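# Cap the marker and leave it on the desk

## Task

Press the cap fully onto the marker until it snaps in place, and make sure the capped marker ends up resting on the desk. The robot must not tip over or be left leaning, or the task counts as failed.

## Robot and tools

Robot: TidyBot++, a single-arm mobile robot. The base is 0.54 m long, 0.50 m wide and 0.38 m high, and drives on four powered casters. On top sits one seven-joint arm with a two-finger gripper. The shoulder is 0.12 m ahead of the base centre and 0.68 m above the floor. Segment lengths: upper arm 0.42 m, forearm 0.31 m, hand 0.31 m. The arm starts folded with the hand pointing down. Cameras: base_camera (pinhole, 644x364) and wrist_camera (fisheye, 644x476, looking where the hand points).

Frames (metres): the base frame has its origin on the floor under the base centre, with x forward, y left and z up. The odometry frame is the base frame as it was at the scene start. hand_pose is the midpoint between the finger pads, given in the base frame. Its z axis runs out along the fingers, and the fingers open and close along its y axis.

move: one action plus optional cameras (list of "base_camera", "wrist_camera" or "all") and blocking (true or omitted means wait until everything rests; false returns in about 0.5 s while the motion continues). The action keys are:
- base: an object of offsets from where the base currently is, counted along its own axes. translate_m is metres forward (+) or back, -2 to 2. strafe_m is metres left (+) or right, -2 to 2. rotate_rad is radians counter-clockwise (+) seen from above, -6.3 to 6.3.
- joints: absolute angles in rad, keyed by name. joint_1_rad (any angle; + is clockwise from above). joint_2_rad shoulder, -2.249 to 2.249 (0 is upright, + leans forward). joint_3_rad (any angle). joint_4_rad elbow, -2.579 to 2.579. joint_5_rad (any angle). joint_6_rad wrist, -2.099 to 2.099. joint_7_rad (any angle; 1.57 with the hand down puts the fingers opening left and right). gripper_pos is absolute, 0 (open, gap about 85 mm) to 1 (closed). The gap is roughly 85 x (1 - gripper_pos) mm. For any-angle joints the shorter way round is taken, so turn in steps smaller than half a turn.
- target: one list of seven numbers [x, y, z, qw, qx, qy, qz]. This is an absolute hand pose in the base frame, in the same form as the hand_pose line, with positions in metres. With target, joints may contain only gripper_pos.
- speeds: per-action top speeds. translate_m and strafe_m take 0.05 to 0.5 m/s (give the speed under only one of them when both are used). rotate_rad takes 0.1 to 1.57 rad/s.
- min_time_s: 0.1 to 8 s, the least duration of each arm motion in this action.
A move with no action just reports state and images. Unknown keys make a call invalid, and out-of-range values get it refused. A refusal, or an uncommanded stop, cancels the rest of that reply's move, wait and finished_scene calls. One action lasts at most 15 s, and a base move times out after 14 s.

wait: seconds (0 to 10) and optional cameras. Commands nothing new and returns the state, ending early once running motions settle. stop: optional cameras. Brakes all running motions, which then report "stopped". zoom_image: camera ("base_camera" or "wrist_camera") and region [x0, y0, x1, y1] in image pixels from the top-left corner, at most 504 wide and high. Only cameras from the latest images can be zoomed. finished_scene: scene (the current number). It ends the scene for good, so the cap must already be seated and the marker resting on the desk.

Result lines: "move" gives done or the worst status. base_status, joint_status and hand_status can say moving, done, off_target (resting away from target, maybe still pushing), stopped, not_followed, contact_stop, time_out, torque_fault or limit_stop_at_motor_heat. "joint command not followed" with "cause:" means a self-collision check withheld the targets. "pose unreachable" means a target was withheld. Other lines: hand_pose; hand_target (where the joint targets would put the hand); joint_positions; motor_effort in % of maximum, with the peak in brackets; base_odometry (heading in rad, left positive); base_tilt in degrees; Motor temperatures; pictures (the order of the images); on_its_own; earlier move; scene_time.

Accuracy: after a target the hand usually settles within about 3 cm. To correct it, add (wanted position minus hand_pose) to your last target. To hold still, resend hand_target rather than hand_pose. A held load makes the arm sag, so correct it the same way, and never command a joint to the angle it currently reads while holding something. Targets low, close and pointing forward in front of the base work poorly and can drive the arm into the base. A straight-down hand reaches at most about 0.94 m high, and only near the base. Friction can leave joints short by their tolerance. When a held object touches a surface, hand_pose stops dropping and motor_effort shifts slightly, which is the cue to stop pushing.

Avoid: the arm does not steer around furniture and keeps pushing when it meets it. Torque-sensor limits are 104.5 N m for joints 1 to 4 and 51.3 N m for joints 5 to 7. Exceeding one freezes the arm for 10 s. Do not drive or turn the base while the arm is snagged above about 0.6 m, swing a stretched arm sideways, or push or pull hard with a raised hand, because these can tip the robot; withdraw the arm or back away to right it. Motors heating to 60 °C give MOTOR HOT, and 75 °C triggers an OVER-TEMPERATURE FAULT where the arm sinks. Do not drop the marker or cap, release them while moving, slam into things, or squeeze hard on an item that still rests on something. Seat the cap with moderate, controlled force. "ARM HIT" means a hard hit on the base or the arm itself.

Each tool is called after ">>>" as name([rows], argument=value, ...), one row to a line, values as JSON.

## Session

>>> move(joints={"joint_2_rad": 0.0, "joint_4_rad": -1.3, "joint_6_rad": -0.8}, cameras=["all"])

Scene clock: 2.53 s.
Motor temperatures (°C): [23 26 25 26 32 33 37]
move: done
base_odometry: x=+0.000 y=+0.000 heading=+0.000
base_tilt: forward=+0.2 right=-0.2
base_status: not commanded
joint_positions: joint_1_rad=+0.044 joint_2_rad=-0.036 joint_3_rad=+3.189 joint_4_rad=-1.333 joint_5_rad=-0.025 joint_6_rad=-0.845 joint_7_rad=+1.542 gripper_pos=+0.000
joint_status: all done
motor_effort: joint_1_rad=+0(1) joint_2_rad=-16(16) joint_3_rad=+0(1) joint_4_rad=+19(20) joint_5_rad=+0(1) joint_6_rad=+8(9) joint_7_rad=+1(1)
hand_pose: x=+0.6672 y=-0.0436 z=+1.0190 quat_wxyz=(+0.002, +0.876, -0.056, +0.479) (m; base frame)
hand_target: x=+0.6894 y=-0.0453 z=+1.0296 quat_wxyz=(+0.003, +0.866, -0.055, +0.498) (m; base frame)
hand_status: not commanded
pictures: base_camera, wrist_camera

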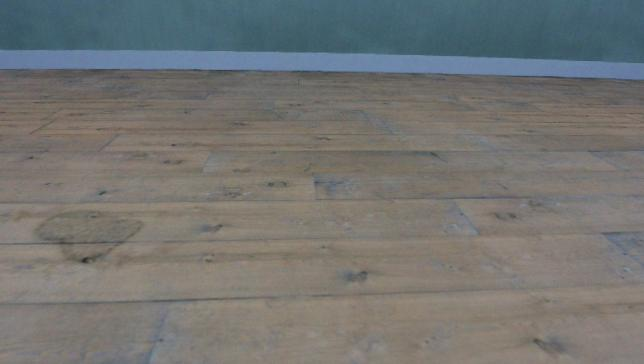

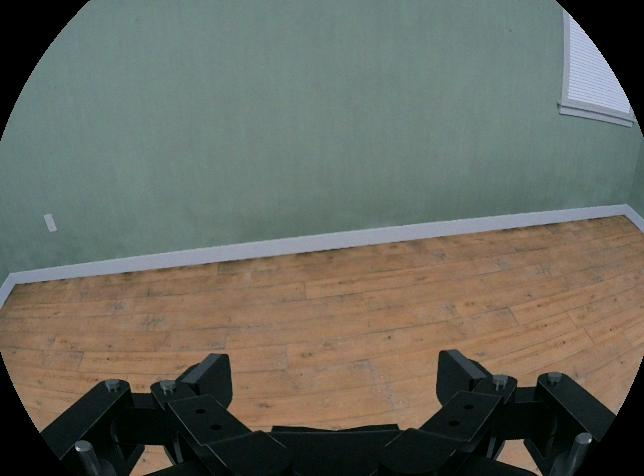

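>>> move(base={"rotate_rad": 1.62}, joints={"joint_1_rad": -0.03, "joint_3_rad": 3.11}, cameras=["wrist_camera"])

Scene clock: 5.87 s.
move: done
base_odometry: x=+0.000 y=+0.000 heading=+1.618
base_tilt: forward=+0.2 right=-0.1
base_status: done
joint_positions: joint_1_rad=-0.032 joint_2_rad=-0.022 joint_3_rad=+3.110 joint_4_rad=-1.333 joint_5_rad=-0.025 joint_6_rad=-0.840 joint_7_rad=+1.542 gripper_pos=+0.000
joint_status: all done
motor_effort: joint_1_rad=+0(4) joint_2_rad=-16(19) joint_3_rad=+0(4) joint_4_rad=+20(21) joint_5_rad=+0(2) joint_6_rad=+8(8) joint_7_rad=+0(1)
hand_pose: x=+0.6720 y=+0.0423 z=+1.0123 quat_wxyz=(-0.034, +0.880, +0.012, +0.474) (m; base frame)
hand_target: x=+0.6887 y=+0.0421 z=+1.0296 quat_wxyz=(-0.035, +0.867, +0.011, +0.496) (m; base frame)
hand_status: not commanded
pictures: wrist_camera

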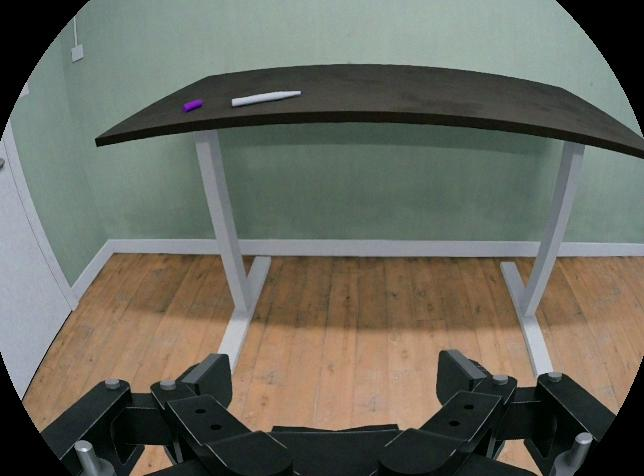

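>>> zoom_image(camera="wrist_camera", region=[170, 80, 310, 120])

Scaled by 3.600.

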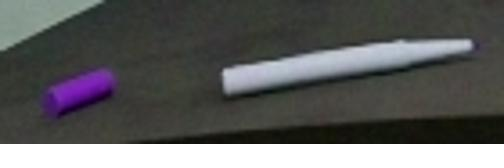

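>>> move(base={"translate_m": 0.95, "strafe_m": 0.48, "rotate_rad": -0.05}, joints={"joint_1_rad": 0.015, "joint_2_rad": 0.15, "joint_3_rad": 3.165, "joint_4_rad": -0.66, "joint_5_rad": 0.02, "joint_6_rad": -1.85, "joint_7_rad": 1.3, "gripper_pos": 0.5}, cameras=["wrist_camera"])

Scene clock: 12.70 s.
move: done
base_odometry: x=-0.525 y=+0.926 heading=+1.570
base_tilt: forward=+0.2 right=-0.1
base_status: done
joint_positions: joint_1_rad=+0.000 joint_2_rad=+0.129 joint_3_rad=+3.147 joint_4_rad=-0.691 joint_5_rad=-0.025 joint_6_rad=-1.805 joint_7_rad=+1.340 gripper_pos=+0.500
joint_status: all done
motor_effort: joint_1_rad=+0(3) joint_2_rad=-16(19) joint_3_rad=+0(3) joint_4_rad=+14(21) joint_5_rad=+0(2) joint_6_rad=+5(8) joint_7_rad=+0(1)
hand_pose: x=+0.5565 y=+0.0068 z=+1.0430 quat_wxyz=(-0.039, +0.961, -0.108, +0.253) (m; base frame)
hand_target: x=+0.5535 y=-0.0200 z=+1.0387 quat_wxyz=(-0.017, +0.959, -0.154, +0.238) (m; base frame)
hand_status: not commanded
pictures: wrist_camera

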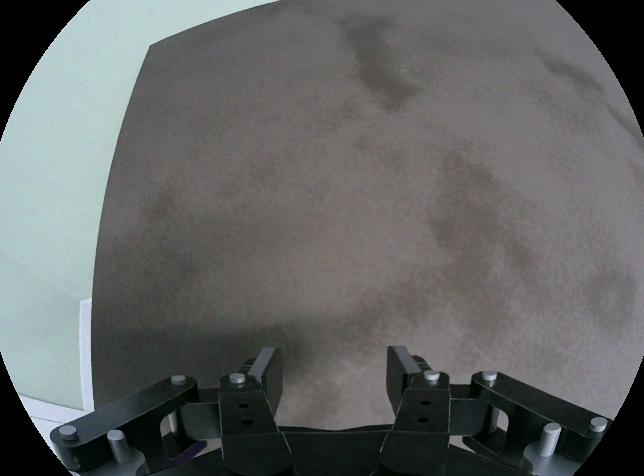

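>>> move(base={"translate_m": -0.13, "strafe_m": 0.02}, cameras=["wrist_camera"])

Scene clock: 20.03 s.
move: done
base_odometry: x=-0.545 y=+0.796 heading=+1.570
base_tilt: forward=+0.2 right=-0.1
base_status: done
joint_positions: joint_1_rad=+0.004 joint_2_rad=+0.133 joint_3_rad=+3.149 joint_4_rad=-0.688 joint_5_rad=-0.025 joint_6_rad=-1.810 joint_7_rad=+1.340 gripper_pos=+0.500
joint_status: not commanded
motor_effort: joint_1_rad=+0(2) joint_2_rad=-17(20) joint_3_rad=+0(1) joint_4_rad=+15(16) joint_5_rad=+0(1) joint_6_rad=+5(6) joint_7_rad=+1(1)
hand_pose: x=+0.5569 y=+0.0043 z=+1.0416 quat_wxyz=(-0.038, +0.961, -0.111, +0.250) (m; base frame)
hand_target: x=+0.5535 y=-0.0200 z=+1.0387 quat_wxyz=(-0.017, +0.959, -0.154, +0.238) (m; base frame)
hand_status: not commanded
pictures: wrist_camera

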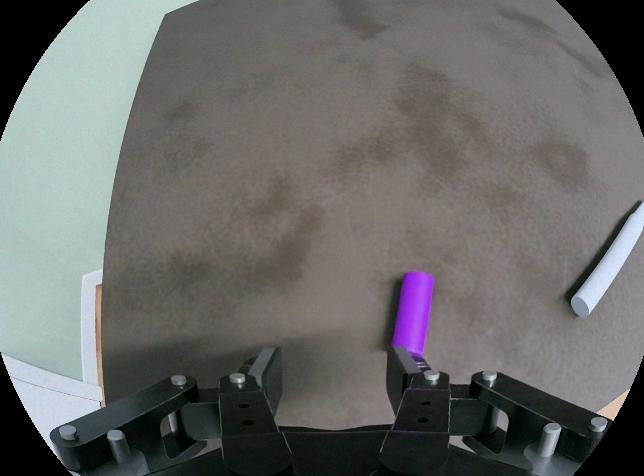

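>>> zoom_image(camera="wrist_camera", region=[370, 255, 470, 375])

Scaled by 4.200.

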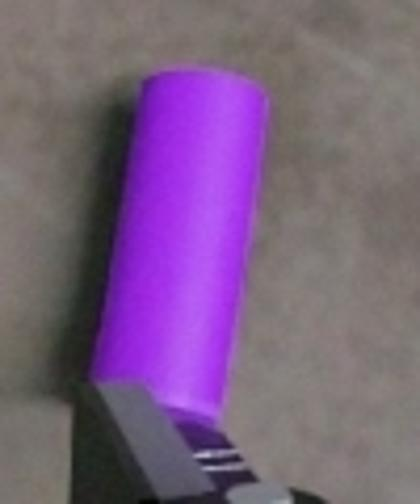

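>>> move(base={"translate_m": -0.1, "strafe_m": -0.045}, joints={"joint_6_rad": -1.45}, cameras=["wrist_camera"])

>>> zoom_image(camera="wrist_camera", region=[280, 200, 400, 340])

Scene clock: 23.83 s.
move: done
base_odometry: x=-0.500 y=+0.696 heading=+1.569
base_tilt: forward=+0.2 right=-0.1
base_status: done
joint_positions: joint_1_rad=+0.006 joint_2_rad=+0.133 joint_3_rad=+3.150 joint_4_rad=-0.686 joint_5_rad=-0.025 joint_6_rad=-1.476 joint_7_rad=+1.340 gripper_pos=+0.500
joint_status: all done
motor_effort: joint_1_rad=+0(2) joint_2_rad=-17(20) joint_3_rad=+0(1) joint_4_rad=+15(17) joint_5_rad=+0(1) joint_6_rad=+7(8) joint_7_rad=+1(1)
hand_pose: x=+0.6378 y=+0.0020 z=+1.1074 quat_wxyz=(-0.056, +0.905, -0.108, +0.407) (m; base frame)
hand_target: x=+0.6495 y=-0.0236 z=+1.1167 quat_wxyz=(-0.039, +0.893, -0.142, +0.425) (m; base frame)
hand_status: not commanded
pictures: wrist_camera

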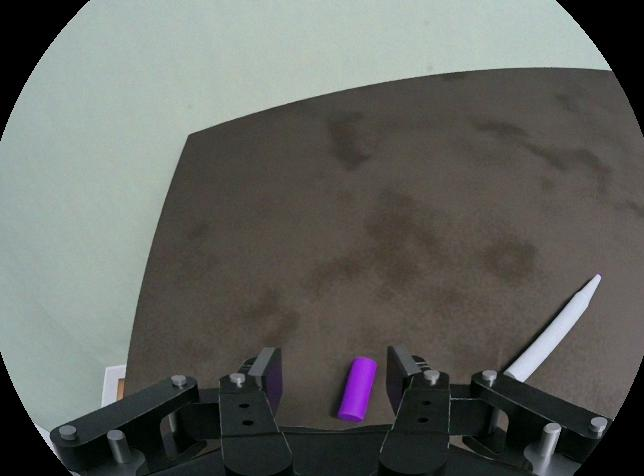

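Scaled by 3.600.

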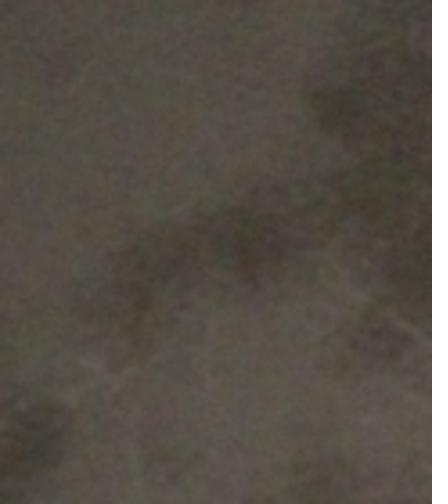

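>>> zoom_image(camera="wrist_camera", region=[310, 345, 400, 435])

Scaled by 5.600.

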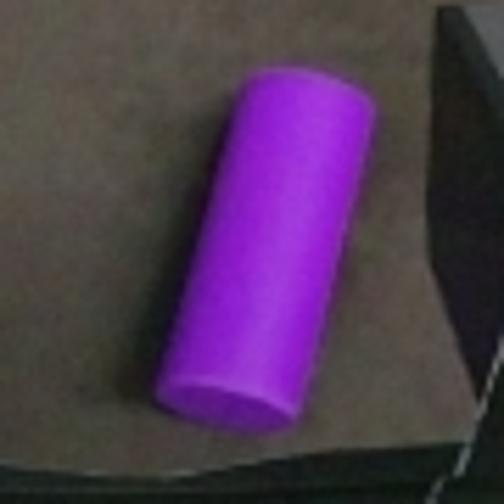

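>>> move(base={"translate_m": 0.1735, "strafe_m": -0.013}, joints={"joint_2_rad": 0.16, "joint_4_rad": -0.66, "joint_6_rad": -1.97, "joint_7_rad": 1.145}, cameras=["wrist_camera"])

>>> zoom_image(camera="wrist_camera", region=[270, 270, 390, 420])

Scene clock: 27.80 s.
move: done
base_odometry: x=-0.487 y=+0.869 heading=+1.569
base_tilt: forward=+0.2 right=-0.1
base_status: done
joint_positions: joint_1_rad=+0.007 joint_2_rad=+0.148 joint_3_rad=+3.151 joint_4_rad=-0.682 joint_5_rad=-0.025 joint_6_rad=-1.933 joint_7_rad=+1.184 gripper_pos=+0.500
joint_status: all done
motor_effort: joint_1_rad=-1(2) joint_2_rad=-17(20) joint_3_rad=+0(1) joint_4_rad=+14(16) joint_5_rad=+0(1) joint_6_rad=+4(7) joint_7_rad=+0(1)
hand_pose: x=+0.5281 y=+0.0026 z=+1.0206 quat_wxyz=(-0.044, +0.964, -0.190, +0.183) (m; base frame)
hand_target: x=+0.5229 y=-0.0185 z=+1.0194 quat_wxyz=(-0.024, +0.957, -0.231, +0.174) (m; base frame)
hand_status: not commanded
pictures: wrist_camera

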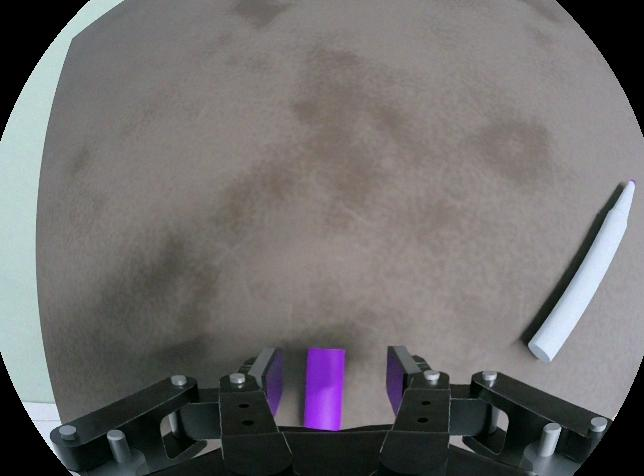

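Scaled by 3.360.

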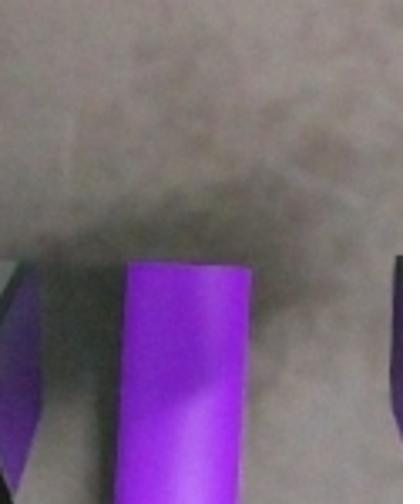

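>>> move(base={"translate_m": 0.0084, "strafe_m": 0.0127}, joints={"joint_2_rad": 0.26, "joint_6_rad": -2.09}, min_time_s=1.3, cameras=["wrist_camera"])

>>> zoom_image(camera="wrist_camera", region=[280, 280, 380, 430])

Scene clock: 30.70 s.
move: done
base_odometry: x=-0.499 y=+0.878 heading=+1.568
base_tilt: forward=+0.2 right=-0.1
base_status: done
joint_positions: joint_1_rad=+0.009 joint_2_rad=+0.227 joint_3_rad=+3.153 joint_4_rad=-0.682 joint_5_rad=-0.025 joint_6_rad=-2.045 joint_7_rad=+1.184 gripper_pos=+0.500
joint_status: all done
joint sent to its limit — joint_6_rad, lower limit.
motor_effort: joint_1_rad=+0(2) joint_2_rad=-19(20) joint_3_rad=-1(2) joint_4_rad=+14(15) joint_5_rad=+0(1) joint_6_rad=+2(5) joint_7_rad=+1(1)
hand_pose: x=+0.5198 y=+0.0011 z=+0.9789 quat_wxyz=(-0.026, +0.976, -0.194, +0.090) (m; base frame)
hand_target: x=+0.5186 y=-0.0174 z=+0.9704 quat_wxyz=(-0.002, +0.970, -0.234, +0.068) (m; base frame)
hand_status: not commanded
pictures: wrist_camera

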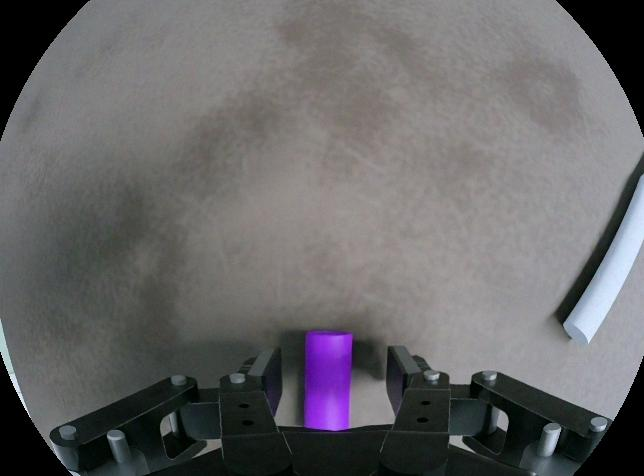

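Scaled by 3.360.

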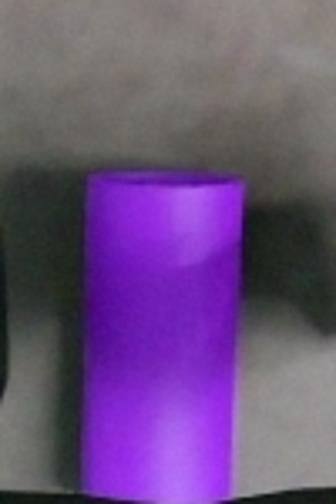

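>>> move(joints={"joint_2_rad": 0.27, "gripper_pos": 0.92}, min_time_s=0.4)

>>> move(joints={"joint_2_rad": 0.11, "joint_4_rad": -0.70, "joint_6_rad": -1.80}, min_time_s=1, cameras=["wrist_camera"])

Scene clock: 31.90 s.
move: off_target
base_odometry: x=-0.499 y=+0.878 heading=+1.568
base_tilt: forward=+0.2 right=-0.1
base_status: not commanded
joint_positions: joint_1_rad=+0.009 joint_2_rad=+0.231 joint_3_rad=+3.153 joint_4_rad=-0.680 joint_5_rad=-0.025 joint_6_rad=-2.047 joint_7_rad=+1.184 gripper_pos=+0.830
joint_status: gripper_pos off_target (ended at +0.830, target +0.920); the others done
motor_effort: joint_1_rad=+0(1) joint_2_rad=-18(20) joint_3_rad=+0(1) joint_4_rad=+13(14) joint_5_rad=+0(0) joint_6_rad=+2(2) joint_7_rad=+0(1)
hand_pose: x=+0.5206 y=+0.0011 z=+0.9783 quat_wxyz=(-0.026, +0.977, -0.194, +0.089) (m; base frame)
hand_target: x=+0.5215 y=-0.0174 z=+0.9664 quat_wxyz=(-0.001, +0.970, -0.234, +0.063) (m; base frame)
hand_status: not commanded
pictures: none

Scene clock: 33.50 s.
move: done
base_odometry: x=-0.499 y=+0.878 heading=+1.568
base_tilt: forward=+0.1 right=-0.2
base_status: not commanded
joint_positions: joint_1_rad=+0.009 joint_2_rad=+0.134 joint_3_rad=+3.153 joint_4_rad=-0.680 joint_5_rad=-0.025 joint_6_rad=-1.842 joint_7_rad=+1.184 gripper_pos=+0.830
joint_status: all done
motor_effort: joint_1_rad=+0(1) joint_2_rad=-17(20) joint_3_rad=+0(1) joint_4_rad=+14(16) joint_5_rad=+0(1) joint_6_rad=+5(5) joint_7_rad=+1(1)
hand_pose: x=+0.5492 y=+0.0008 z=+1.0397 quat_wxyz=(-0.054, +0.952, -0.190, +0.235) (m; base frame)
hand_target: x=+0.5504 y=-0.0203 z=+1.0485 quat_wxyz=(-0.041, +0.938, -0.226, +0.260) (m; base frame)
hand_status: not commanded
pictures: wrist_camera

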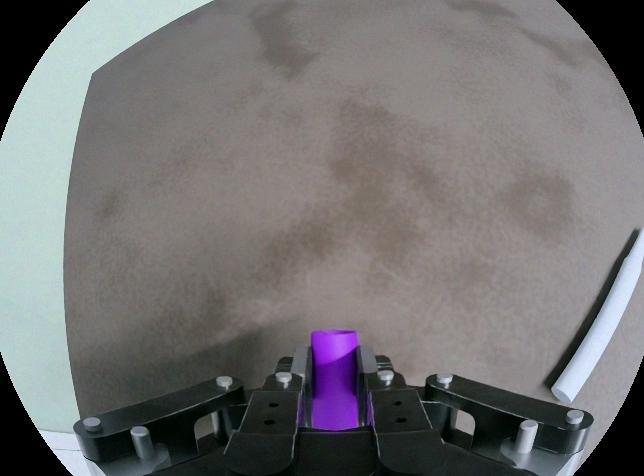

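>>> move(base={"translate_m": -0.1925, "strafe_m": 0.05}, joints={"joint_2_rad": -0.301, "joint_4_rad": -2.304, "joint_6_rad": 0.634, "joint_7_rad": 1.64}, min_time_s=2.7, cameras=["all"])

Scene clock: 41.07 s.
move: done
base_odometry: x=-0.550 y=+0.686 heading=+1.568
base_tilt: forward=+0.1 right=-0.1
base_status: done
joint_positions: joint_1_rad=+0.010 joint_2_rad=-0.271 joint_3_rad=+3.153 joint_4_rad=-2.265 joint_5_rad=-0.025 joint_6_rad=+0.587 joint_7_rad=+1.600 gripper_pos=+0.830
joint_status: all done
motor_effort: joint_1_rad=+0(2) joint_2_rad=-8(21) joint_3_rad=+0(2) joint_4_rad=+20(22) joint_5_rad=+0(1) joint_6_rad=+9(10) joint_7_rad=+1(2)
hand_pose: x=+0.5999 y=-0.0140 z=+1.0091 quat_wxyz=(+0.014, +0.647, -0.011, +0.762) (m; base frame)
hand_target: x=+0.5847 y=-0.0147 z=+1.0144 quat_wxyz=(+0.042, +0.632, +0.017, +0.774) (m; base frame)
hand_status: not commanded
pictures: base_camera, wrist_camera

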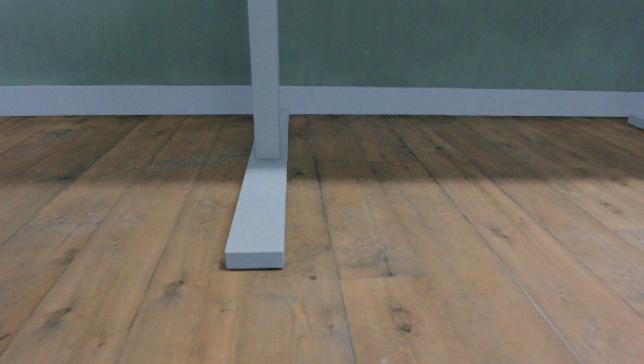

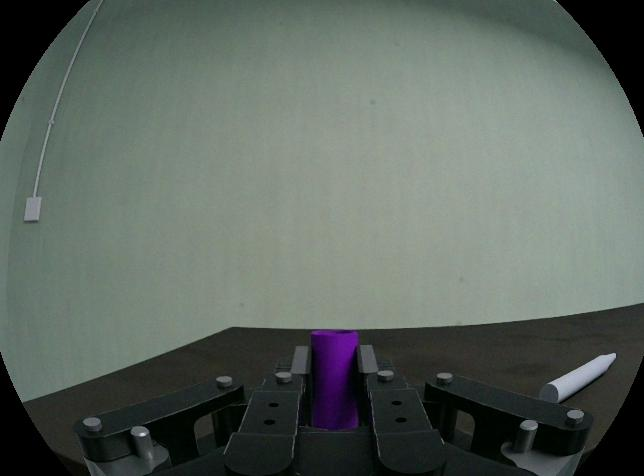

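>>> move(joints={"joint_2_rad": -0.212, "joint_4_rad": -2.362, "joint_6_rad": 0.725}, min_time_s=1)

Scene clock: 44.20 s.
move: done
base_odometry: x=-0.550 y=+0.686 heading=+1.568
base_tilt: forward=+0.2 right=-0.1
base_status: not commanded
joint_positions: joint_1_rad=+0.010 joint_2_rad=-0.239 joint_3_rad=+3.153 joint_4_rad=-2.324 joint_5_rad=-0.025 joint_6_rad=+0.680 joint_7_rad=+1.600 gripper_pos=+0.830
joint_status: all done
motor_effort: joint_1_rad=-1(1) joint_2_rad=-9(10) joint_3_rad=+0(1) joint_4_rad=+19(20) joint_5_rad=+0(0) joint_6_rad=+9(10) joint_7_rad=+1(1)
hand_pose: x=+0.6002 y=-0.0145 z=+0.9875 quat_wxyz=(+0.016, +0.646, -0.011, +0.763) (m; base frame)
hand_target: x=+0.6016 y=-0.0142 z=+0.9663 quat_wxyz=(+0.040, +0.654, +0.018, +0.756) (m; base frame)
hand_status: not commanded
pictures: none

>>> move(joints={"joint_2_rad": -0.202, "joint_6_rad": 0.727}, min_time_s=0.5)

>>> move(joints={"joint_2_rad": -0.193, "joint_6_rad": 0.73}, min_time_s=0.5)

Scene clock: 45.33 s.
move: done
base_odometry: x=-0.550 y=+0.686 heading=+1.568
base_tilt: forward=+0.2 right=-0.1
base_status: not commanded
joint_positions: joint_1_rad=+0.010 joint_2_rad=-0.235 joint_3_rad=+3.153 joint_4_rad=-2.324 joint_5_rad=-0.025 joint_6_rad=+0.686 joint_7_rad=+1.600 gripper_pos=+0.830
joint_status: all done
motor_effort: joint_1_rad=+0(1) joint_2_rad=-9(10) joint_3_rad=+0(1) joint_4_rad=+19(19) joint_5_rad=+0(0) joint_6_rad=+9(10) joint_7_rad=+1(1)
hand_pose: x=+0.6011 y=-0.0145 z=+0.9873 quat_wxyz=(+0.016, +0.645, -0.011, +0.764) (m; base frame)
hand_target: x=+0.6044 y=-0.0142 z=+0.9621 quat_wxyz=(+0.040, +0.657, +0.018, +0.753) (m; base frame)
hand_status: not commanded
pictures: none

Scene clock: 46.13 s.
move: done
base_odometry: x=-0.550 y=+0.686 heading=+1.568
base_tilt: forward=+0.2 right=-0.1
base_status: not commanded
joint_positions: joint_1_rad=+0.010 joint_2_rad=-0.229 joint_3_rad=+3.153 joint_4_rad=-2.324 joint_5_rad=-0.025 joint_6_rad=+0.694 joint_7_rad=+1.600 gripper_pos=+0.830
joint_status: all done
motor_effort: joint_1_rad=+0(1) joint_2_rad=-8(9) joint_3_rad=+0(1) joint_4_rad=+17(19) joint_5_rad=+0(0) joint_6_rad=+8(10) joint_7_rad=+0(1)
hand_pose: x=+0.6023 y=-0.0146 z=+0.9872 quat_wxyz=(+0.016, +0.644, -0.011, +0.764) (m; base frame)
hand_target: x=+0.6067 y=-0.0143 z=+0.9586 quat_wxyz=(+0.040, +0.659, +0.019, +0.751) (m; base frame)
hand_status: not commanded
pictures: none

>>> move(joints={"joint_2_rad": -0.205}, min_time_s=0.3)

>>> move(joints={"gripper_pos": 0.62}, cameras=["wrist_camera"])

Scene clock: 47.10 s.
move: done
base_odometry: x=-0.550 y=+0.686 heading=+1.568
base_tilt: forward=+0.2 right=-0.2
base_status: not commanded
joint_positions: joint_1_rad=+0.010 joint_2_rad=-0.229 joint_3_rad=+3.153 joint_4_rad=-2.324 joint_5_rad=-0.025 joint_6_rad=+0.694 joint_7_rad=+1.600 gripper_pos=+0.830
joint_status: all done
motor_effort: joint_1_rad=+0(1) joint_2_rad=-8(9) joint_3_rad=-1(1) joint_4_rad=+18(18) joint_5_rad=+0(0) joint_6_rad=+8(8) joint_7_rad=+0(1)
hand_pose: x=+0.6023 y=-0.0146 z=+0.9872 quat_wxyz=(+0.016, +0.644, -0.011, +0.764) (m; base frame)
hand_target: x=+0.6034 y=-0.0142 z=+0.9645 quat_wxyz=(+0.040, +0.654, +0.018, +0.755) (m; base frame)
hand_status: not commanded
pictures: none

Scene clock: 47.80 s.
move: done
base_odometry: x=-0.550 y=+0.686 heading=+1.568
base_tilt: forward=+0.1 right=-0.1
base_status: not commanded
joint_positions: joint_1_rad=+0.010 joint_2_rad=-0.229 joint_3_rad=+3.153 joint_4_rad=-2.326 joint_5_rad=-0.025 joint_6_rad=+0.694 joint_7_rad=+1.600 gripper_pos=+0.620
joint_status: all done
motor_effort: joint_1_rad=+0(1) joint_2_rad=-9(10) joint_3_rad=+0(1) joint_4_rad=+19(20) joint_5_rad=+0(0) joint_6_rad=+9(9) joint_7_rad=+0(1)
hand_pose: x=+0.6020 y=-0.0146 z=+0.9856 quat_wxyz=(+0.016, +0.645, -0.011, +0.764) (m; base frame)
hand_target: x=+0.6034 y=-0.0142 z=+0.9645 quat_wxyz=(+0.040, +0.654, +0.018, +0.755) (m; base frame)
hand_status: not commanded
pictures: wrist_camera

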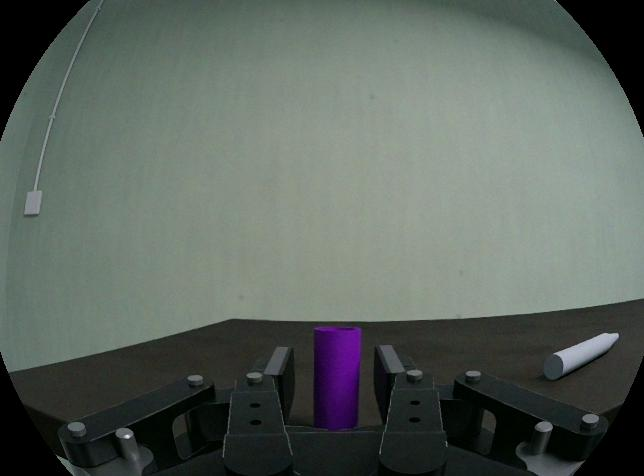

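>>> move(base={"translate_m": -0.13}, joints={"gripper_pos": 0.5})

>>> move(base={"strafe_m": -0.223}, joints={"joint_1_rad": 0.0, "joint_2_rad": 0.15, "joint_4_rad": -0.66, "joint_6_rad": -1.95, "joint_7_rad": 0.352}, min_time_s=2)

>>> move(base={"translate_m": 0.265}, cameras=["wrist_camera"])

Scene clock: 51.63 s.
move: done
base_odometry: x=-0.551 y=+0.555 heading=+1.568
base_tilt: forward=+0.2 right=-0.1
base_status: done
joint_positions: joint_1_rad=+0.010 joint_2_rad=-0.224 joint_3_rad=+3.153 joint_4_rad=-2.328 joint_5_rad=-0.025 joint_6_rad=+0.694 joint_7_rad=+1.600 gripper_pos=+0.500
joint_status: all done
motor_effort: joint_1_rad=+0(1) joint_2_rad=-10(11) joint_3_rad=+0(1) joint_4_rad=+18(19) joint_5_rad=+0(1) joint_6_rad=+9(9) joint_7_rad=+1(1)
hand_pose: x=+0.6035 y=-0.0146 z=+0.9823 quat_wxyz=(+0.016, +0.648, -0.011, +0.761) (m; base frame)
hand_target: x=+0.6034 y=-0.0142 z=+0.9645 quat_wxyz=(+0.040, +0.654, +0.018, +0.755) (m; base frame)
hand_status: not commanded
pictures: none

Scene clock: 55.30 s.
move: done
base_odometry: x=-0.328 y=+0.555 heading=+1.567
base_tilt: forward=+0.2 right=-0.1
base_status: done
joint_positions: joint_1_rad=+0.010 joint_2_rad=+0.115 joint_3_rad=+3.159 joint_4_rad=-0.691 joint_5_rad=-0.025 joint_6_rad=-1.903 joint_7_rad=+0.393 gripper_pos=+0.500
joint_status: all done
motor_effort: joint_1_rad=+0(2) joint_2_rad=-15(17) joint_3_rad=-1(2) joint_4_rad=+13(21) joint_5_rad=+0(1) joint_6_rad=+4(10) joint_7_rad=+1(2)
hand_pose: x=+0.5246 y=-0.0016 z=+1.0349 quat_wxyz=(-0.125, +0.808, -0.548, +0.175) (m; base frame)
hand_target: x=+0.5255 y=-0.0126 z=+1.0257 quat_wxyz=(-0.098, +0.796, -0.575, +0.162) (m; base frame)
hand_status: not commanded
pictures: none

Scene clock: 57.13 s.
move: done
base_odometry: x=-0.326 y=+0.820 heading=+1.566
base_tilt: forward=+0.2 right=-0.1
base_status: done
joint_positions: joint_1_rad=+0.010 joint_2_rad=+0.135 joint_3_rad=+3.159 joint_4_rad=-0.689 joint_5_rad=-0.025 joint_6_rad=-1.909 joint_7_rad=+0.392 gripper_pos=+0.500
joint_status: not commanded
motor_effort: joint_1_rad=+0(1) joint_2_rad=-16(19) joint_3_rad=+0(1) joint_4_rad=+13(15) joint_5_rad=+0(0) joint_6_rad=+4(5) joint_7_rad=+0(1)
hand_pose: x=+0.5302 y=-0.0017 z=+1.0268 quat_wxyz=(-0.119, +0.810, -0.550, +0.165) (m; base frame)
hand_target: x=+0.5255 y=-0.0126 z=+1.0257 quat_wxyz=(-0.098, +0.796, -0.575, +0.162) (m; base frame)
hand_status: not commanded
pictures: wrist_camera

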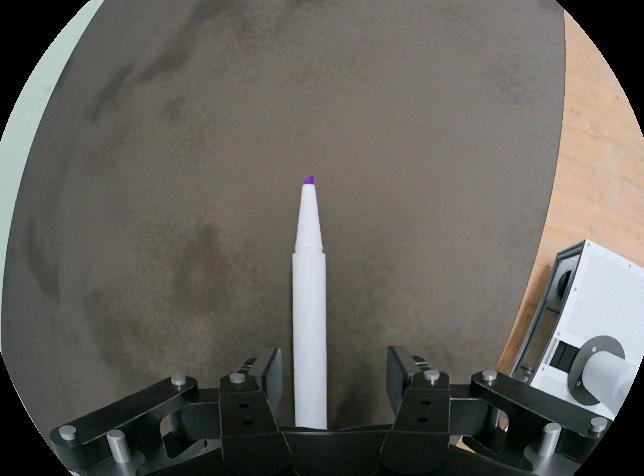

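>>> move(base={"translate_m": 0.038, "strafe_m": 0.0125}, joints={"joint_2_rad": 0.25, "joint_6_rad": -2.09, "joint_7_rad": 0.45}, min_time_s=1.4, cameras=["wrist_camera"])

Scene clock: 60.27 s.
move: done
base_odometry: x=-0.339 y=+0.858 heading=+1.566
base_tilt: forward=+0.2 right=-0.2
base_status: done
joint_positions: joint_1_rad=+0.009 joint_2_rad=+0.217 joint_3_rad=+3.159 joint_4_rad=-0.688 joint_5_rad=-0.025 joint_6_rad=-2.046 joint_7_rad=+0.412 gripper_pos=+0.500
joint_status: all done
joint sent to its limit — joint_6_rad, lower limit.
motor_effort: joint_1_rad=+0(3) joint_2_rad=-19(20) joint_3_rad=-1(2) joint_4_rad=+14(14) joint_5_rad=+0(1) joint_6_rad=+2(5) joint_7_rad=+1(2)
hand_pose: x=+0.5163 y=-0.0011 z=+0.9812 quat_wxyz=(-0.058, +0.829, -0.550, +0.076) (m; base frame)
hand_target: x=+0.5159 y=-0.0114 z=+0.9743 quat_wxyz=(-0.028, +0.836, -0.544, +0.067) (m; base frame)
hand_status: not commanded
pictures: wrist_camera

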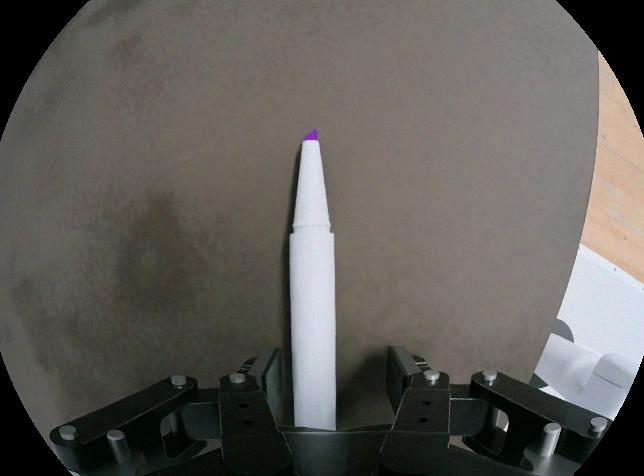

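>>> move(joints={"joint_2_rad": 0.263, "gripper_pos": 0.93}, min_time_s=0.4)

>>> move(joints={"joint_2_rad": 0.03, "joint_4_rad": -0.75, "joint_6_rad": -1.7}, min_time_s=1.2, cameras=["wrist_camera"])

Scene clock: 61.77 s.
move: off_target
base_odometry: x=-0.338 y=+0.858 heading=+1.566
base_tilt: forward=+0.3 right=-0.1
base_status: not commanded
joint_positions: joint_1_rad=+0.009 joint_2_rad=+0.223 joint_3_rad=+3.159 joint_4_rad=-0.684 joint_5_rad=-0.025 joint_6_rad=-2.047 joint_7_rad=+0.412 gripper_pos=+0.850
joint_status: gripper_pos off_target (ended at +0.850, target +0.930); the others done
motor_effort: joint_1_rad=+0(1) joint_2_rad=-17(19) joint_3_rad=+0(1) joint_4_rad=+11(15) joint_5_rad=+0(0) joint_6_rad=+2(2) joint_7_rad=+0(1)
hand_pose: x=+0.5179 y=-0.0011 z=+0.9800 quat_wxyz=(-0.057, +0.830, -0.550, +0.074) (m; base frame)
hand_target: x=+0.5197 y=-0.0114 z=+0.9692 quat_wxyz=(-0.024, +0.836, -0.544, +0.062) (m; base frame)
hand_status: not commanded
pictures: none

Scene clock: 63.60 s.
move: done
base_odometry: x=-0.338 y=+0.858 heading=+1.566
base_tilt: forward=+0.2 right=-0.1
base_status: not commanded
joint_positions: joint_1_rad=+0.009 joint_2_rad=+0.051 joint_3_rad=+3.159 joint_4_rad=-0.717 joint_5_rad=-0.025 joint_6_rad=-1.745 joint_7_rad=+0.412 gripper_pos=+0.850
joint_status: all done
motor_effort: joint_1_rad=-1(1) joint_2_rad=-14(21) joint_3_rad=+0(1) joint_4_rad=+14(16) joint_5_rad=+0(0) joint_6_rad=+6(6) joint_7_rad=+0(1)
hand_pose: x=+0.5419 y=-0.0020 z=+1.0763 quat_wxyz=(-0.175, +0.792, -0.526, +0.255) (m; base frame)
hand_target: x=+0.5440 y=-0.0145 z=+1.0803 quat_wxyz=(-0.161, +0.793, -0.516, +0.282) (m; base frame)
hand_status: not commanded
pictures: wrist_camera

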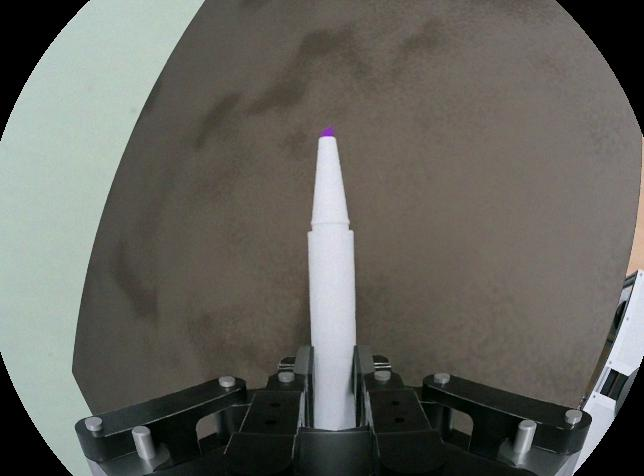

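>>> move(base={"translate_m": -0.2236, "strafe_m": 0.218}, joints={"joint_1_rad": 0.0, "joint_2_rad": -0.2415, "joint_4_rad": -1.643, "joint_6_rad": -0.19, "joint_7_rad": -1.61}, min_time_s=2.3, cameras=["wrist_camera"])

>>> zoom_image(camera="wrist_camera", region=[260, 0, 400, 160])

Scene clock: 69.03 s.
move: done
base_odometry: x=-0.558 y=+0.636 heading=+1.566
base_tilt: forward=+0.2 right=-0.1
base_status: done
joint_positions: joint_1_rad=+0.004 joint_2_rad=-0.209 joint_3_rad=+3.160 joint_4_rad=-1.604 joint_5_rad=-0.025 joint_6_rad=-0.238 joint_7_rad=-1.568 gripper_pos=+0.850
joint_status: all done
motor_effort: joint_1_rad=+0(3) joint_2_rad=-12(18) joint_3_rad=+0(3) joint_4_rad=+21(22) joint_5_rad=+0(2) joint_6_rad=+9(10) joint_7_rad=+0(2)
hand_pose: x=+0.6519 y=-0.0100 z=+1.1293 quat_wxyz=(-0.685, -0.015, -0.728, -0.004) (m; base frame)
hand_target: x=+0.6396 y=-0.0142 z=+1.1369 quat_wxyz=(-0.700, -0.018, -0.714, +0.000) (m; base frame)
hand_status: not commanded
pictures: wrist_camera

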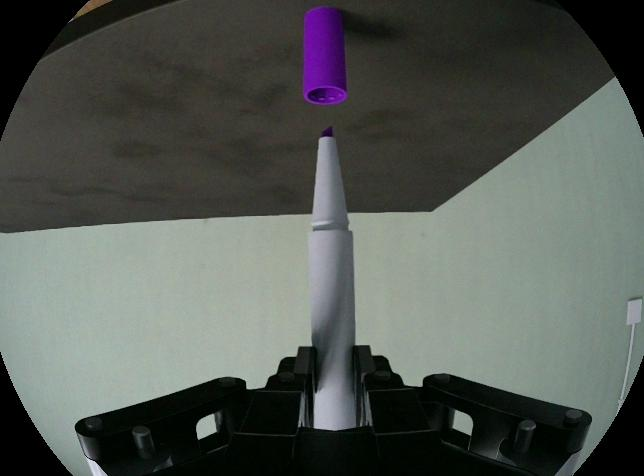

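Scaled by 3.150.

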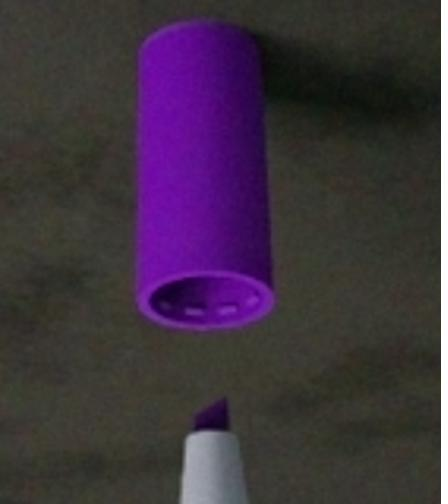

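>>> move(joints={"joint_2_rad": -0.248, "joint_4_rad": -1.729, "joint_6_rad": -0.111}, min_time_s=1, cameras=["wrist_camera"])

>>> zoom_image(camera="wrist_camera", region=[270, 20, 390, 180])

Scene clock: 71.67 s.
move: done
base_odometry: x=-0.558 y=+0.636 heading=+1.566
base_tilt: forward=+0.2 right=-0.1
base_status: not commanded
joint_positions: joint_1_rad=+0.004 joint_2_rad=-0.213 joint_3_rad=+3.160 joint_4_rad=-1.690 joint_5_rad=-0.025 joint_6_rad=-0.158 joint_7_rad=-1.570 gripper_pos=+0.850
joint_status: all done
motor_effort: joint_1_rad=-1(1) joint_2_rad=-12(13) joint_3_rad=+0(1) joint_4_rad=+20(22) joint_5_rad=+0(0) joint_6_rad=+9(10) joint_7_rad=+0(1)
hand_pose: x=+0.6538 y=-0.0106 z=+1.1022 quat_wxyz=(-0.684, -0.017, -0.730, -0.004) (m; base frame)
hand_target: x=+0.6402 y=-0.0136 z=+1.1113 quat_wxyz=(-0.700, -0.018, -0.714, +0.000) (m; base frame)
hand_status: not commanded
pictures: wrist_camera

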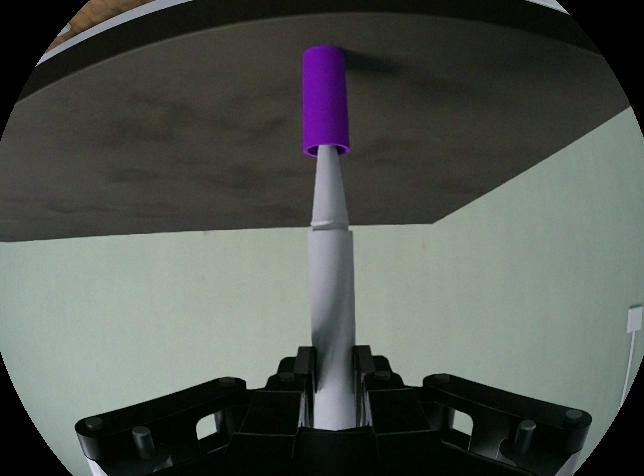

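Scaled by 3.150.

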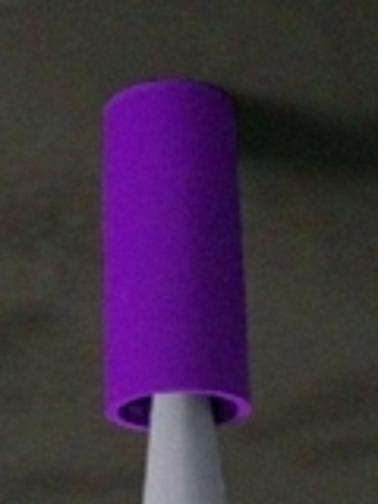

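>>> move(joints={"joint_2_rad": -0.253, "joint_4_rad": -1.828, "joint_6_rad": -0.015}, min_time_s=1.2, cameras=["wrist_camera"])

>>> zoom_image(camera="wrist_camera", region=[270, 80, 390, 240])

Scene clock: 73.60 s.
move: done
base_odometry: x=-0.558 y=+0.636 heading=+1.566
base_tilt: forward=+0.2 right=-0.2
base_status: not commanded
joint_positions: joint_1_rad=+0.004 joint_2_rad=-0.218 joint_3_rad=+3.160 joint_4_rad=-1.789 joint_5_rad=-0.025 joint_6_rad=-0.062 joint_7_rad=-1.570 gripper_pos=+0.850
joint_status: all done
motor_effort: joint_1_rad=+0(1) joint_2_rad=-11(13) joint_3_rad=+0(1) joint_4_rad=+20(22) joint_5_rad=+0(0) joint_6_rad=+9(10) joint_7_rad=+1(1)
hand_pose: x=+0.6531 y=-0.0112 z=+1.0731 quat_wxyz=(-0.685, -0.017, -0.729, -0.003) (m; base frame)
hand_target: x=+0.6394 y=-0.0129 z=+1.0819 quat_wxyz=(-0.700, -0.017, -0.714, -0.001) (m; base frame)
hand_status: not commanded
pictures: wrist_camera

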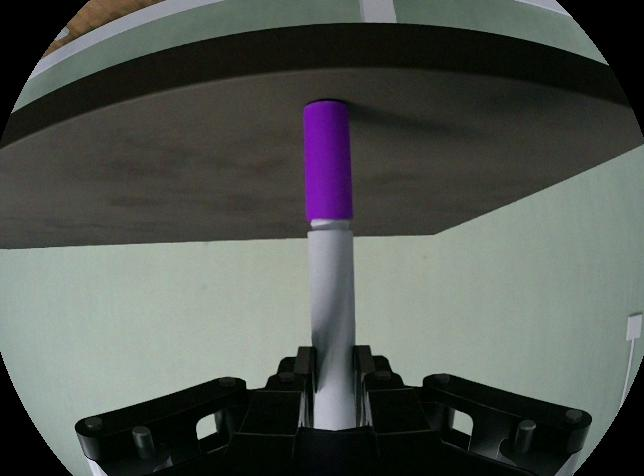

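Scaled by 3.150.

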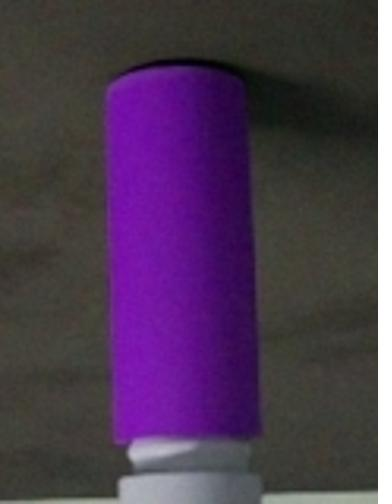

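>>> move(joints={"joint_2_rad": -0.253, "joint_4_rad": -1.842, "joint_6_rad": -0.001}, min_time_s=0.5)

>>> move(joints={"joint_2_rad": -0.11, "joint_4_rad": -1.928, "joint_6_rad": -0.14}, min_time_s=1)

>>> move(joints={"joint_2_rad": -0.055, "joint_4_rad": -1.979, "joint_6_rad": -0.20}, min_time_s=0.8, cameras=["wrist_camera"])

>>> zoom_image(camera="wrist_camera", region=[270, 90, 390, 250])

Scene clock: 75.27 s.
move: done
base_odometry: x=-0.558 y=+0.636 heading=+1.566
base_tilt: forward=+0.2 right=-0.1
base_status: not commanded
joint_positions: joint_1_rad=+0.004 joint_2_rad=-0.219 joint_3_rad=+3.160 joint_4_rad=-1.803 joint_5_rad=-0.025 joint_6_rad=-0.048 joint_7_rad=-1.570 gripper_pos=+0.850
joint_status: all done
motor_effort: joint_1_rad=+0(1) joint_2_rad=-12(12) joint_3_rad=+0(0) joint_4_rad=+21(22) joint_5_rad=+0(0) joint_6_rad=+9(10) joint_7_rad=+1(1)
hand_pose: x=+0.6529 y=-0.0113 z=+1.0697 quat_wxyz=(-0.685, -0.018, -0.728, -0.003) (m; base frame)
hand_target: x=+0.6394 y=-0.0128 z=+1.0775 quat_wxyz=(-0.700, -0.017, -0.714, -0.001) (m; base frame)
hand_status: not commanded
pictures: none

Scene clock: 76.57 s.
move: off_target
base_odometry: x=-0.558 y=+0.636 heading=+1.566
base_tilt: forward=+0.1 right=-0.2
base_status: not commanded
joint_positions: joint_1_rad=+0.004 joint_2_rad=-0.215 joint_3_rad=+3.160 joint_4_rad=-1.809 joint_5_rad=-0.025 joint_6_rad=-0.047 joint_7_rad=-1.570 gripper_pos=+0.850
joint_status: joint_2_rad off_target (ended at -0.215, target -0.110); joint_4_rad off_target (ended at -1.809, target -1.928); the others done
motor_effort: joint_1_rad=+0(1) joint_2_rad=+4(11) joint_3_rad=+0(1) joint_4_rad=+3(21) joint_5_rad=+0(0) joint_6_rad=-7(10) joint_7_rad=+0(1)
hand_pose: x=+0.6541 y=-0.0113 z=+1.0641 quat_wxyz=(-0.682, -0.018, -0.731, -0.003) (m; base frame)
hand_target: x=+0.6660 y=-0.0128 z=+0.9056 quat_wxyz=(-0.558, -0.019, -0.830, +0.001) (m; base frame)
hand_status: not commanded
pictures: none

Scene clock: 77.67 s.
move: off_target
base_odometry: x=-0.558 y=+0.636 heading=+1.566
base_tilt: forward=+0.1 right=-0.1
base_status: not commanded
joint_positions: joint_1_rad=+0.004 joint_2_rad=-0.215 joint_3_rad=+3.160 joint_4_rad=-1.810 joint_5_rad=-0.025 joint_6_rad=-0.047 joint_7_rad=-1.570 gripper_pos=+0.850
joint_status: joint_2_rad off_target (ended at -0.215, target -0.055); joint_4_rad off_target (ended at -1.810, target -1.979); joint_6_rad off_target (ended at -0.047, target -0.200)
motor_effort: joint_1_rad=+0(1) joint_2_rad=+9(10) joint_3_rad=+0(1) joint_4_rad=-3(4) joint_5_rad=+0(0) joint_6_rad=-13(13) joint_7_rad=+0(1)
hand_pose: x=+0.6542 y=-0.0113 z=+1.0632 quat_wxyz=(-0.682, -0.018, -0.732, -0.003) (m; base frame)
hand_target: x=+0.6558 y=-0.0126 z=+0.8296 quat_wxyz=(-0.487, -0.020, -0.873, +0.002) (m; base frame)
hand_status: not commanded
pictures: wrist_camera

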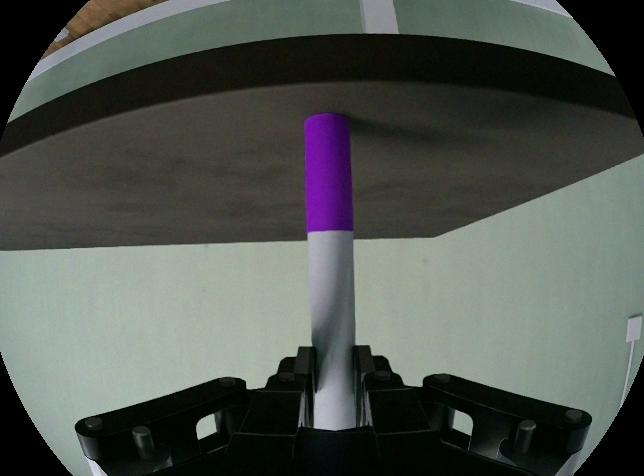

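Scaled by 3.150.

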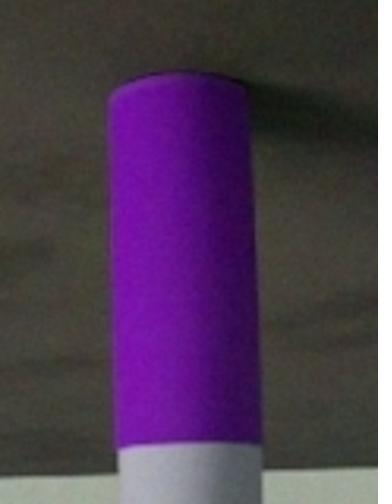

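>>> move(joints={"joint_2_rad": -0.25, "joint_4_rad": -1.57, "joint_6_rad": -0.30}, min_time_s=0.9)

>>> move(base={"translate_m": 0.26, "strafe_m": -0.06}, joints={"joint_1_rad": 0.0, "joint_2_rad": 0.10, "joint_4_rad": -0.66, "joint_6_rad": -1.98, "joint_7_rad": 0.46}, min_time_s=2.2, cameras=["wrist_camera"])

Scene clock: 80.13 s.
move: done
base_odometry: x=-0.558 y=+0.636 heading=+1.566
base_tilt: forward=+0.2 right=-0.1
base_status: not commanded
joint_positions: joint_1_rad=+0.004 joint_2_rad=-0.226 joint_3_rad=+3.160 joint_4_rad=-1.603 joint_5_rad=-0.025 joint_6_rad=-0.264 joint_7_rad=-1.571 gripper_pos=+0.850
joint_status: all done
motor_effort: joint_1_rad=+0(1) joint_2_rad=-12(13) joint_3_rad=+0(1) joint_4_rad=+20(23) joint_5_rad=+0(0) joint_6_rad=+10(13) joint_7_rad=+0(1)
hand_pose: x=+0.6437 y=-0.0097 z=+1.1309 quat_wxyz=(-0.682, -0.016, -0.731, -0.005) (m; base frame)
hand_target: x=+0.6304 y=-0.0148 z=+1.1522 quat_wxyz=(-0.689, -0.020, -0.724, +0.001) (m; base frame)
hand_status: not commanded
pictures: none

Scene clock: 83.10 s.
move: done
base_odometry: x=-0.497 y=+0.895 heading=+1.566
base_tilt: forward=+0.2 right=-0.1
base_status: done
joint_positions: joint_1_rad=+0.004 joint_2_rad=+0.067 joint_3_rad=+3.160 joint_4_rad=-0.692 joint_5_rad=-0.025 joint_6_rad=-1.934 joint_7_rad=+0.418 gripper_pos=+0.850
joint_status: all done
motor_effort: joint_1_rad=+0(2) joint_2_rad=-14(17) joint_3_rad=+0(3) joint_4_rad=+14(22) joint_5_rad=+0(1) joint_6_rad=+4(10) joint_7_rad=+1(2)
hand_pose: x=+0.4988 y=+0.0008 z=+1.0494 quat_wxyz=(-0.127, +0.815, -0.534, +0.183) (m; base frame)
hand_target: x=+0.4993 y=-0.0124 z=+1.0418 quat_wxyz=(-0.095, +0.824, -0.531, +0.176) (m; base frame)
hand_status: not commanded
pictures: wrist_camera

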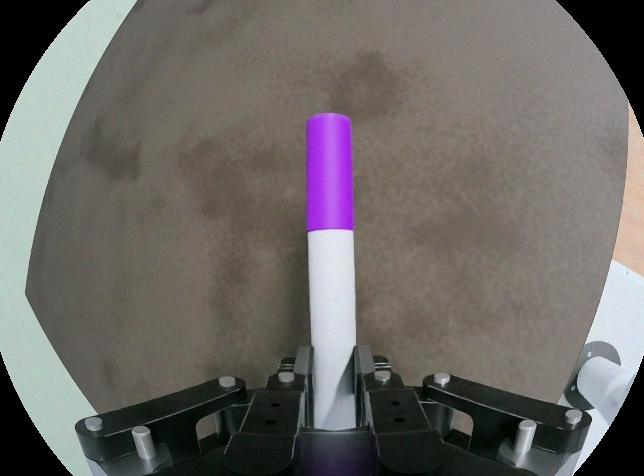

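>>> move(joints={"joint_2_rad": 0.247, "joint_6_rad": -2.09}, min_time_s=1.4)

>>> move(joints={"joint_2_rad": 0.258}, min_time_s=0.4)

>>> move(joints={"joint_2_rad": 0.268}, min_time_s=0.4)

Scene clock: 85.67 s.
move: done
base_odometry: x=-0.497 y=+0.895 heading=+1.566
base_tilt: forward=+0.2 right=-0.1
base_status: not commanded
joint_positions: joint_1_rad=+0.004 joint_2_rad=+0.217 joint_3_rad=+3.160 joint_4_rad=-0.690 joint_5_rad=-0.025 joint_6_rad=-2.046 joint_7_rad=+0.420 gripper_pos=+0.850
joint_status: all done
joint sent to its limit — joint_6_rad, lower limit.
motor_effort: joint_1_rad=+0(1) joint_2_rad=-18(20) joint_3_rad=+0(1) joint_4_rad=+14(15) joint_5_rad=+0(0) joint_6_rad=+2(5) joint_7_rad=+1(1)
hand_pose: x=+0.5158 y=+0.0009 z=+0.9809 quat_wxyz=(-0.058, +0.833, -0.545, +0.075) (m; base frame)
hand_target: x=+0.5151 y=-0.0114 z=+0.9755 quat_wxyz=(-0.028, +0.838, -0.540, +0.069) (m; base frame)
hand_status: not commanded
pictures: none

Scene clock: 86.37 s.
move: done
base_odometry: x=-0.497 y=+0.895 heading=+1.566
base_tilt: forward=+0.2 right=-0.1
base_status: not commanded
joint_positions: joint_1_rad=+0.004 joint_2_rad=+0.219 joint_3_rad=+3.160 joint_4_rad=-0.689 joint_5_rad=-0.025 joint_6_rad=-2.046 joint_7_rad=+0.420 gripper_pos=+0.850
joint_status: all done
motor_effort: joint_1_rad=-1(1) joint_2_rad=-18(19) joint_3_rad=+0(1) joint_4_rad=+13(15) joint_5_rad=+0(0) joint_6_rad=+2(2) joint_7_rad=+0(1)
hand_pose: x=+0.5164 y=+0.0009 z=+0.9802 quat_wxyz=(-0.057, +0.833, -0.545, +0.075) (m; base frame)
hand_target: x=+0.5183 y=-0.0114 z=+0.9712 quat_wxyz=(-0.025, +0.839, -0.540, +0.064) (m; base frame)
hand_status: not commanded
pictures: none

Scene clock: 87.07 s.
move: done
base_odometry: x=-0.497 y=+0.895 heading=+1.566
base_tilt: forward=+0.2 right=-0.1
base_status: not commanded
joint_positions: joint_1_rad=+0.004 joint_2_rad=+0.221 joint_3_rad=+3.160 joint_4_rad=-0.686 joint_5_rad=-0.025 joint_6_rad=-2.047 joint_7_rad=+0.420 gripper_pos=+0.850
joint_status: all done
motor_effort: joint_1_rad=+0(1) joint_2_rad=-17(18) joint_3_rad=+0(1) joint_4_rad=+13(14) joint_5_rad=+0(0) joint_6_rad=+2(2) joint_7_rad=+1(1)
hand_pose: x=+0.5172 y=+0.0009 z=+0.9801 quat_wxyz=(-0.057, +0.833, -0.545, +0.074) (m; base frame)
hand_target: x=+0.5211 y=-0.0114 z=+0.9672 quat_wxyz=(-0.023, +0.839, -0.540, +0.060) (m; base frame)
hand_status: not commanded
pictures: none

Contact (z steady at 0.980). Release and retreat.

>>> move(joints={"gripper_pos": 0.5})

>>> move(joints={"joint_2_rad": 0.1, "joint_6_rad": -1.95}, cameras=["wrist_camera"])

>>> zoom_image(camera="wrist_camera", region=[220, 120, 380, 320])

Scene clock: 89.27 s.
move: done
base_odometry: x=-0.497 y=+0.895 heading=+1.566
base_tilt: forward=+0.2 right=-0.1
base_status: not commanded
joint_positions: joint_1_rad=+0.004 joint_2_rad=+0.232 joint_3_rad=+3.160 joint_4_rad=-0.686 joint_5_rad=-0.025 joint_6_rad=-2.047 joint_7_rad=+0.420 gripper_pos=+0.500
joint_status: all done
motor_effort: joint_1_rad=+0(1) joint_2_rad=-19(19) joint_3_rad=+0(1) joint_4_rad=+14(15) joint_5_rad=+0(0) joint_6_rad=+2(2) joint_7_rad=+1(1)
hand_pose: x=+0.5204 y=+0.0009 z=+0.9757 quat_wxyz=(-0.054, +0.834, -0.545, +0.070) (m; base frame)
hand_target: x=+0.5211 y=-0.0114 z=+0.9672 quat_wxyz=(-0.023, +0.839, -0.540, +0.060) (m; base frame)
hand_status: not commanded
pictures: none

Scene clock: 90.47 s.
move: done
base_odometry: x=-0.497 y=+0.895 heading=+1.566
base_tilt: forward=+0.2 right=-0.1
base_status: not commanded
joint_positions: joint_1_rad=+0.004 joint_2_rad=+0.116 joint_3_rad=+3.160 joint_4_rad=-0.684 joint_5_rad=-0.025 joint_6_rad=-1.990 joint_7_rad=+0.420 gripper_pos=+0.500
joint_status: all done
motor_effort: joint_1_rad=-1(1) joint_2_rad=-15(21) joint_3_rad=+0(1) joint_4_rad=+14(15) joint_5_rad=+0(0) joint_6_rad=+3(4) joint_7_rad=+0(2)
hand_pose: x=+0.5009 y=+0.0009 z=+1.0265 quat_wxyz=(-0.101, +0.824, -0.539, +0.143) (m; base frame)
hand_target: x=+0.5078 y=-0.0126 z=+1.0456 quat_wxyz=(-0.103, +0.821, -0.529, +0.188) (m; base frame)
hand_status: not commanded
pictures: wrist_camera

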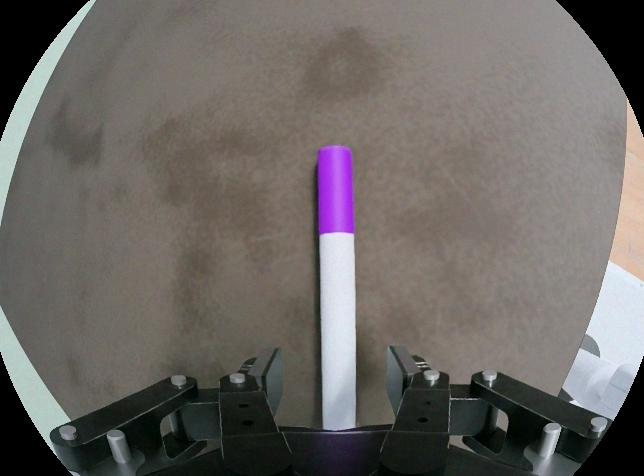

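Scaled by 2.520.

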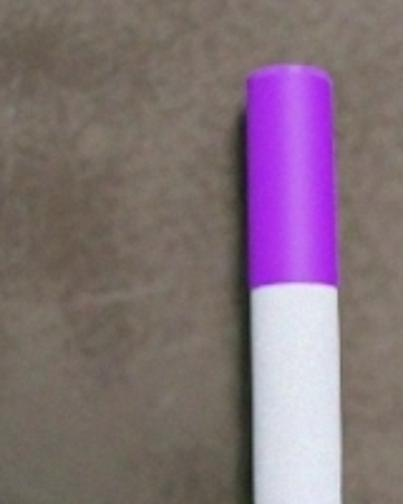

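>>> finished_scene(scene=3)

The scene is finished: the task was done.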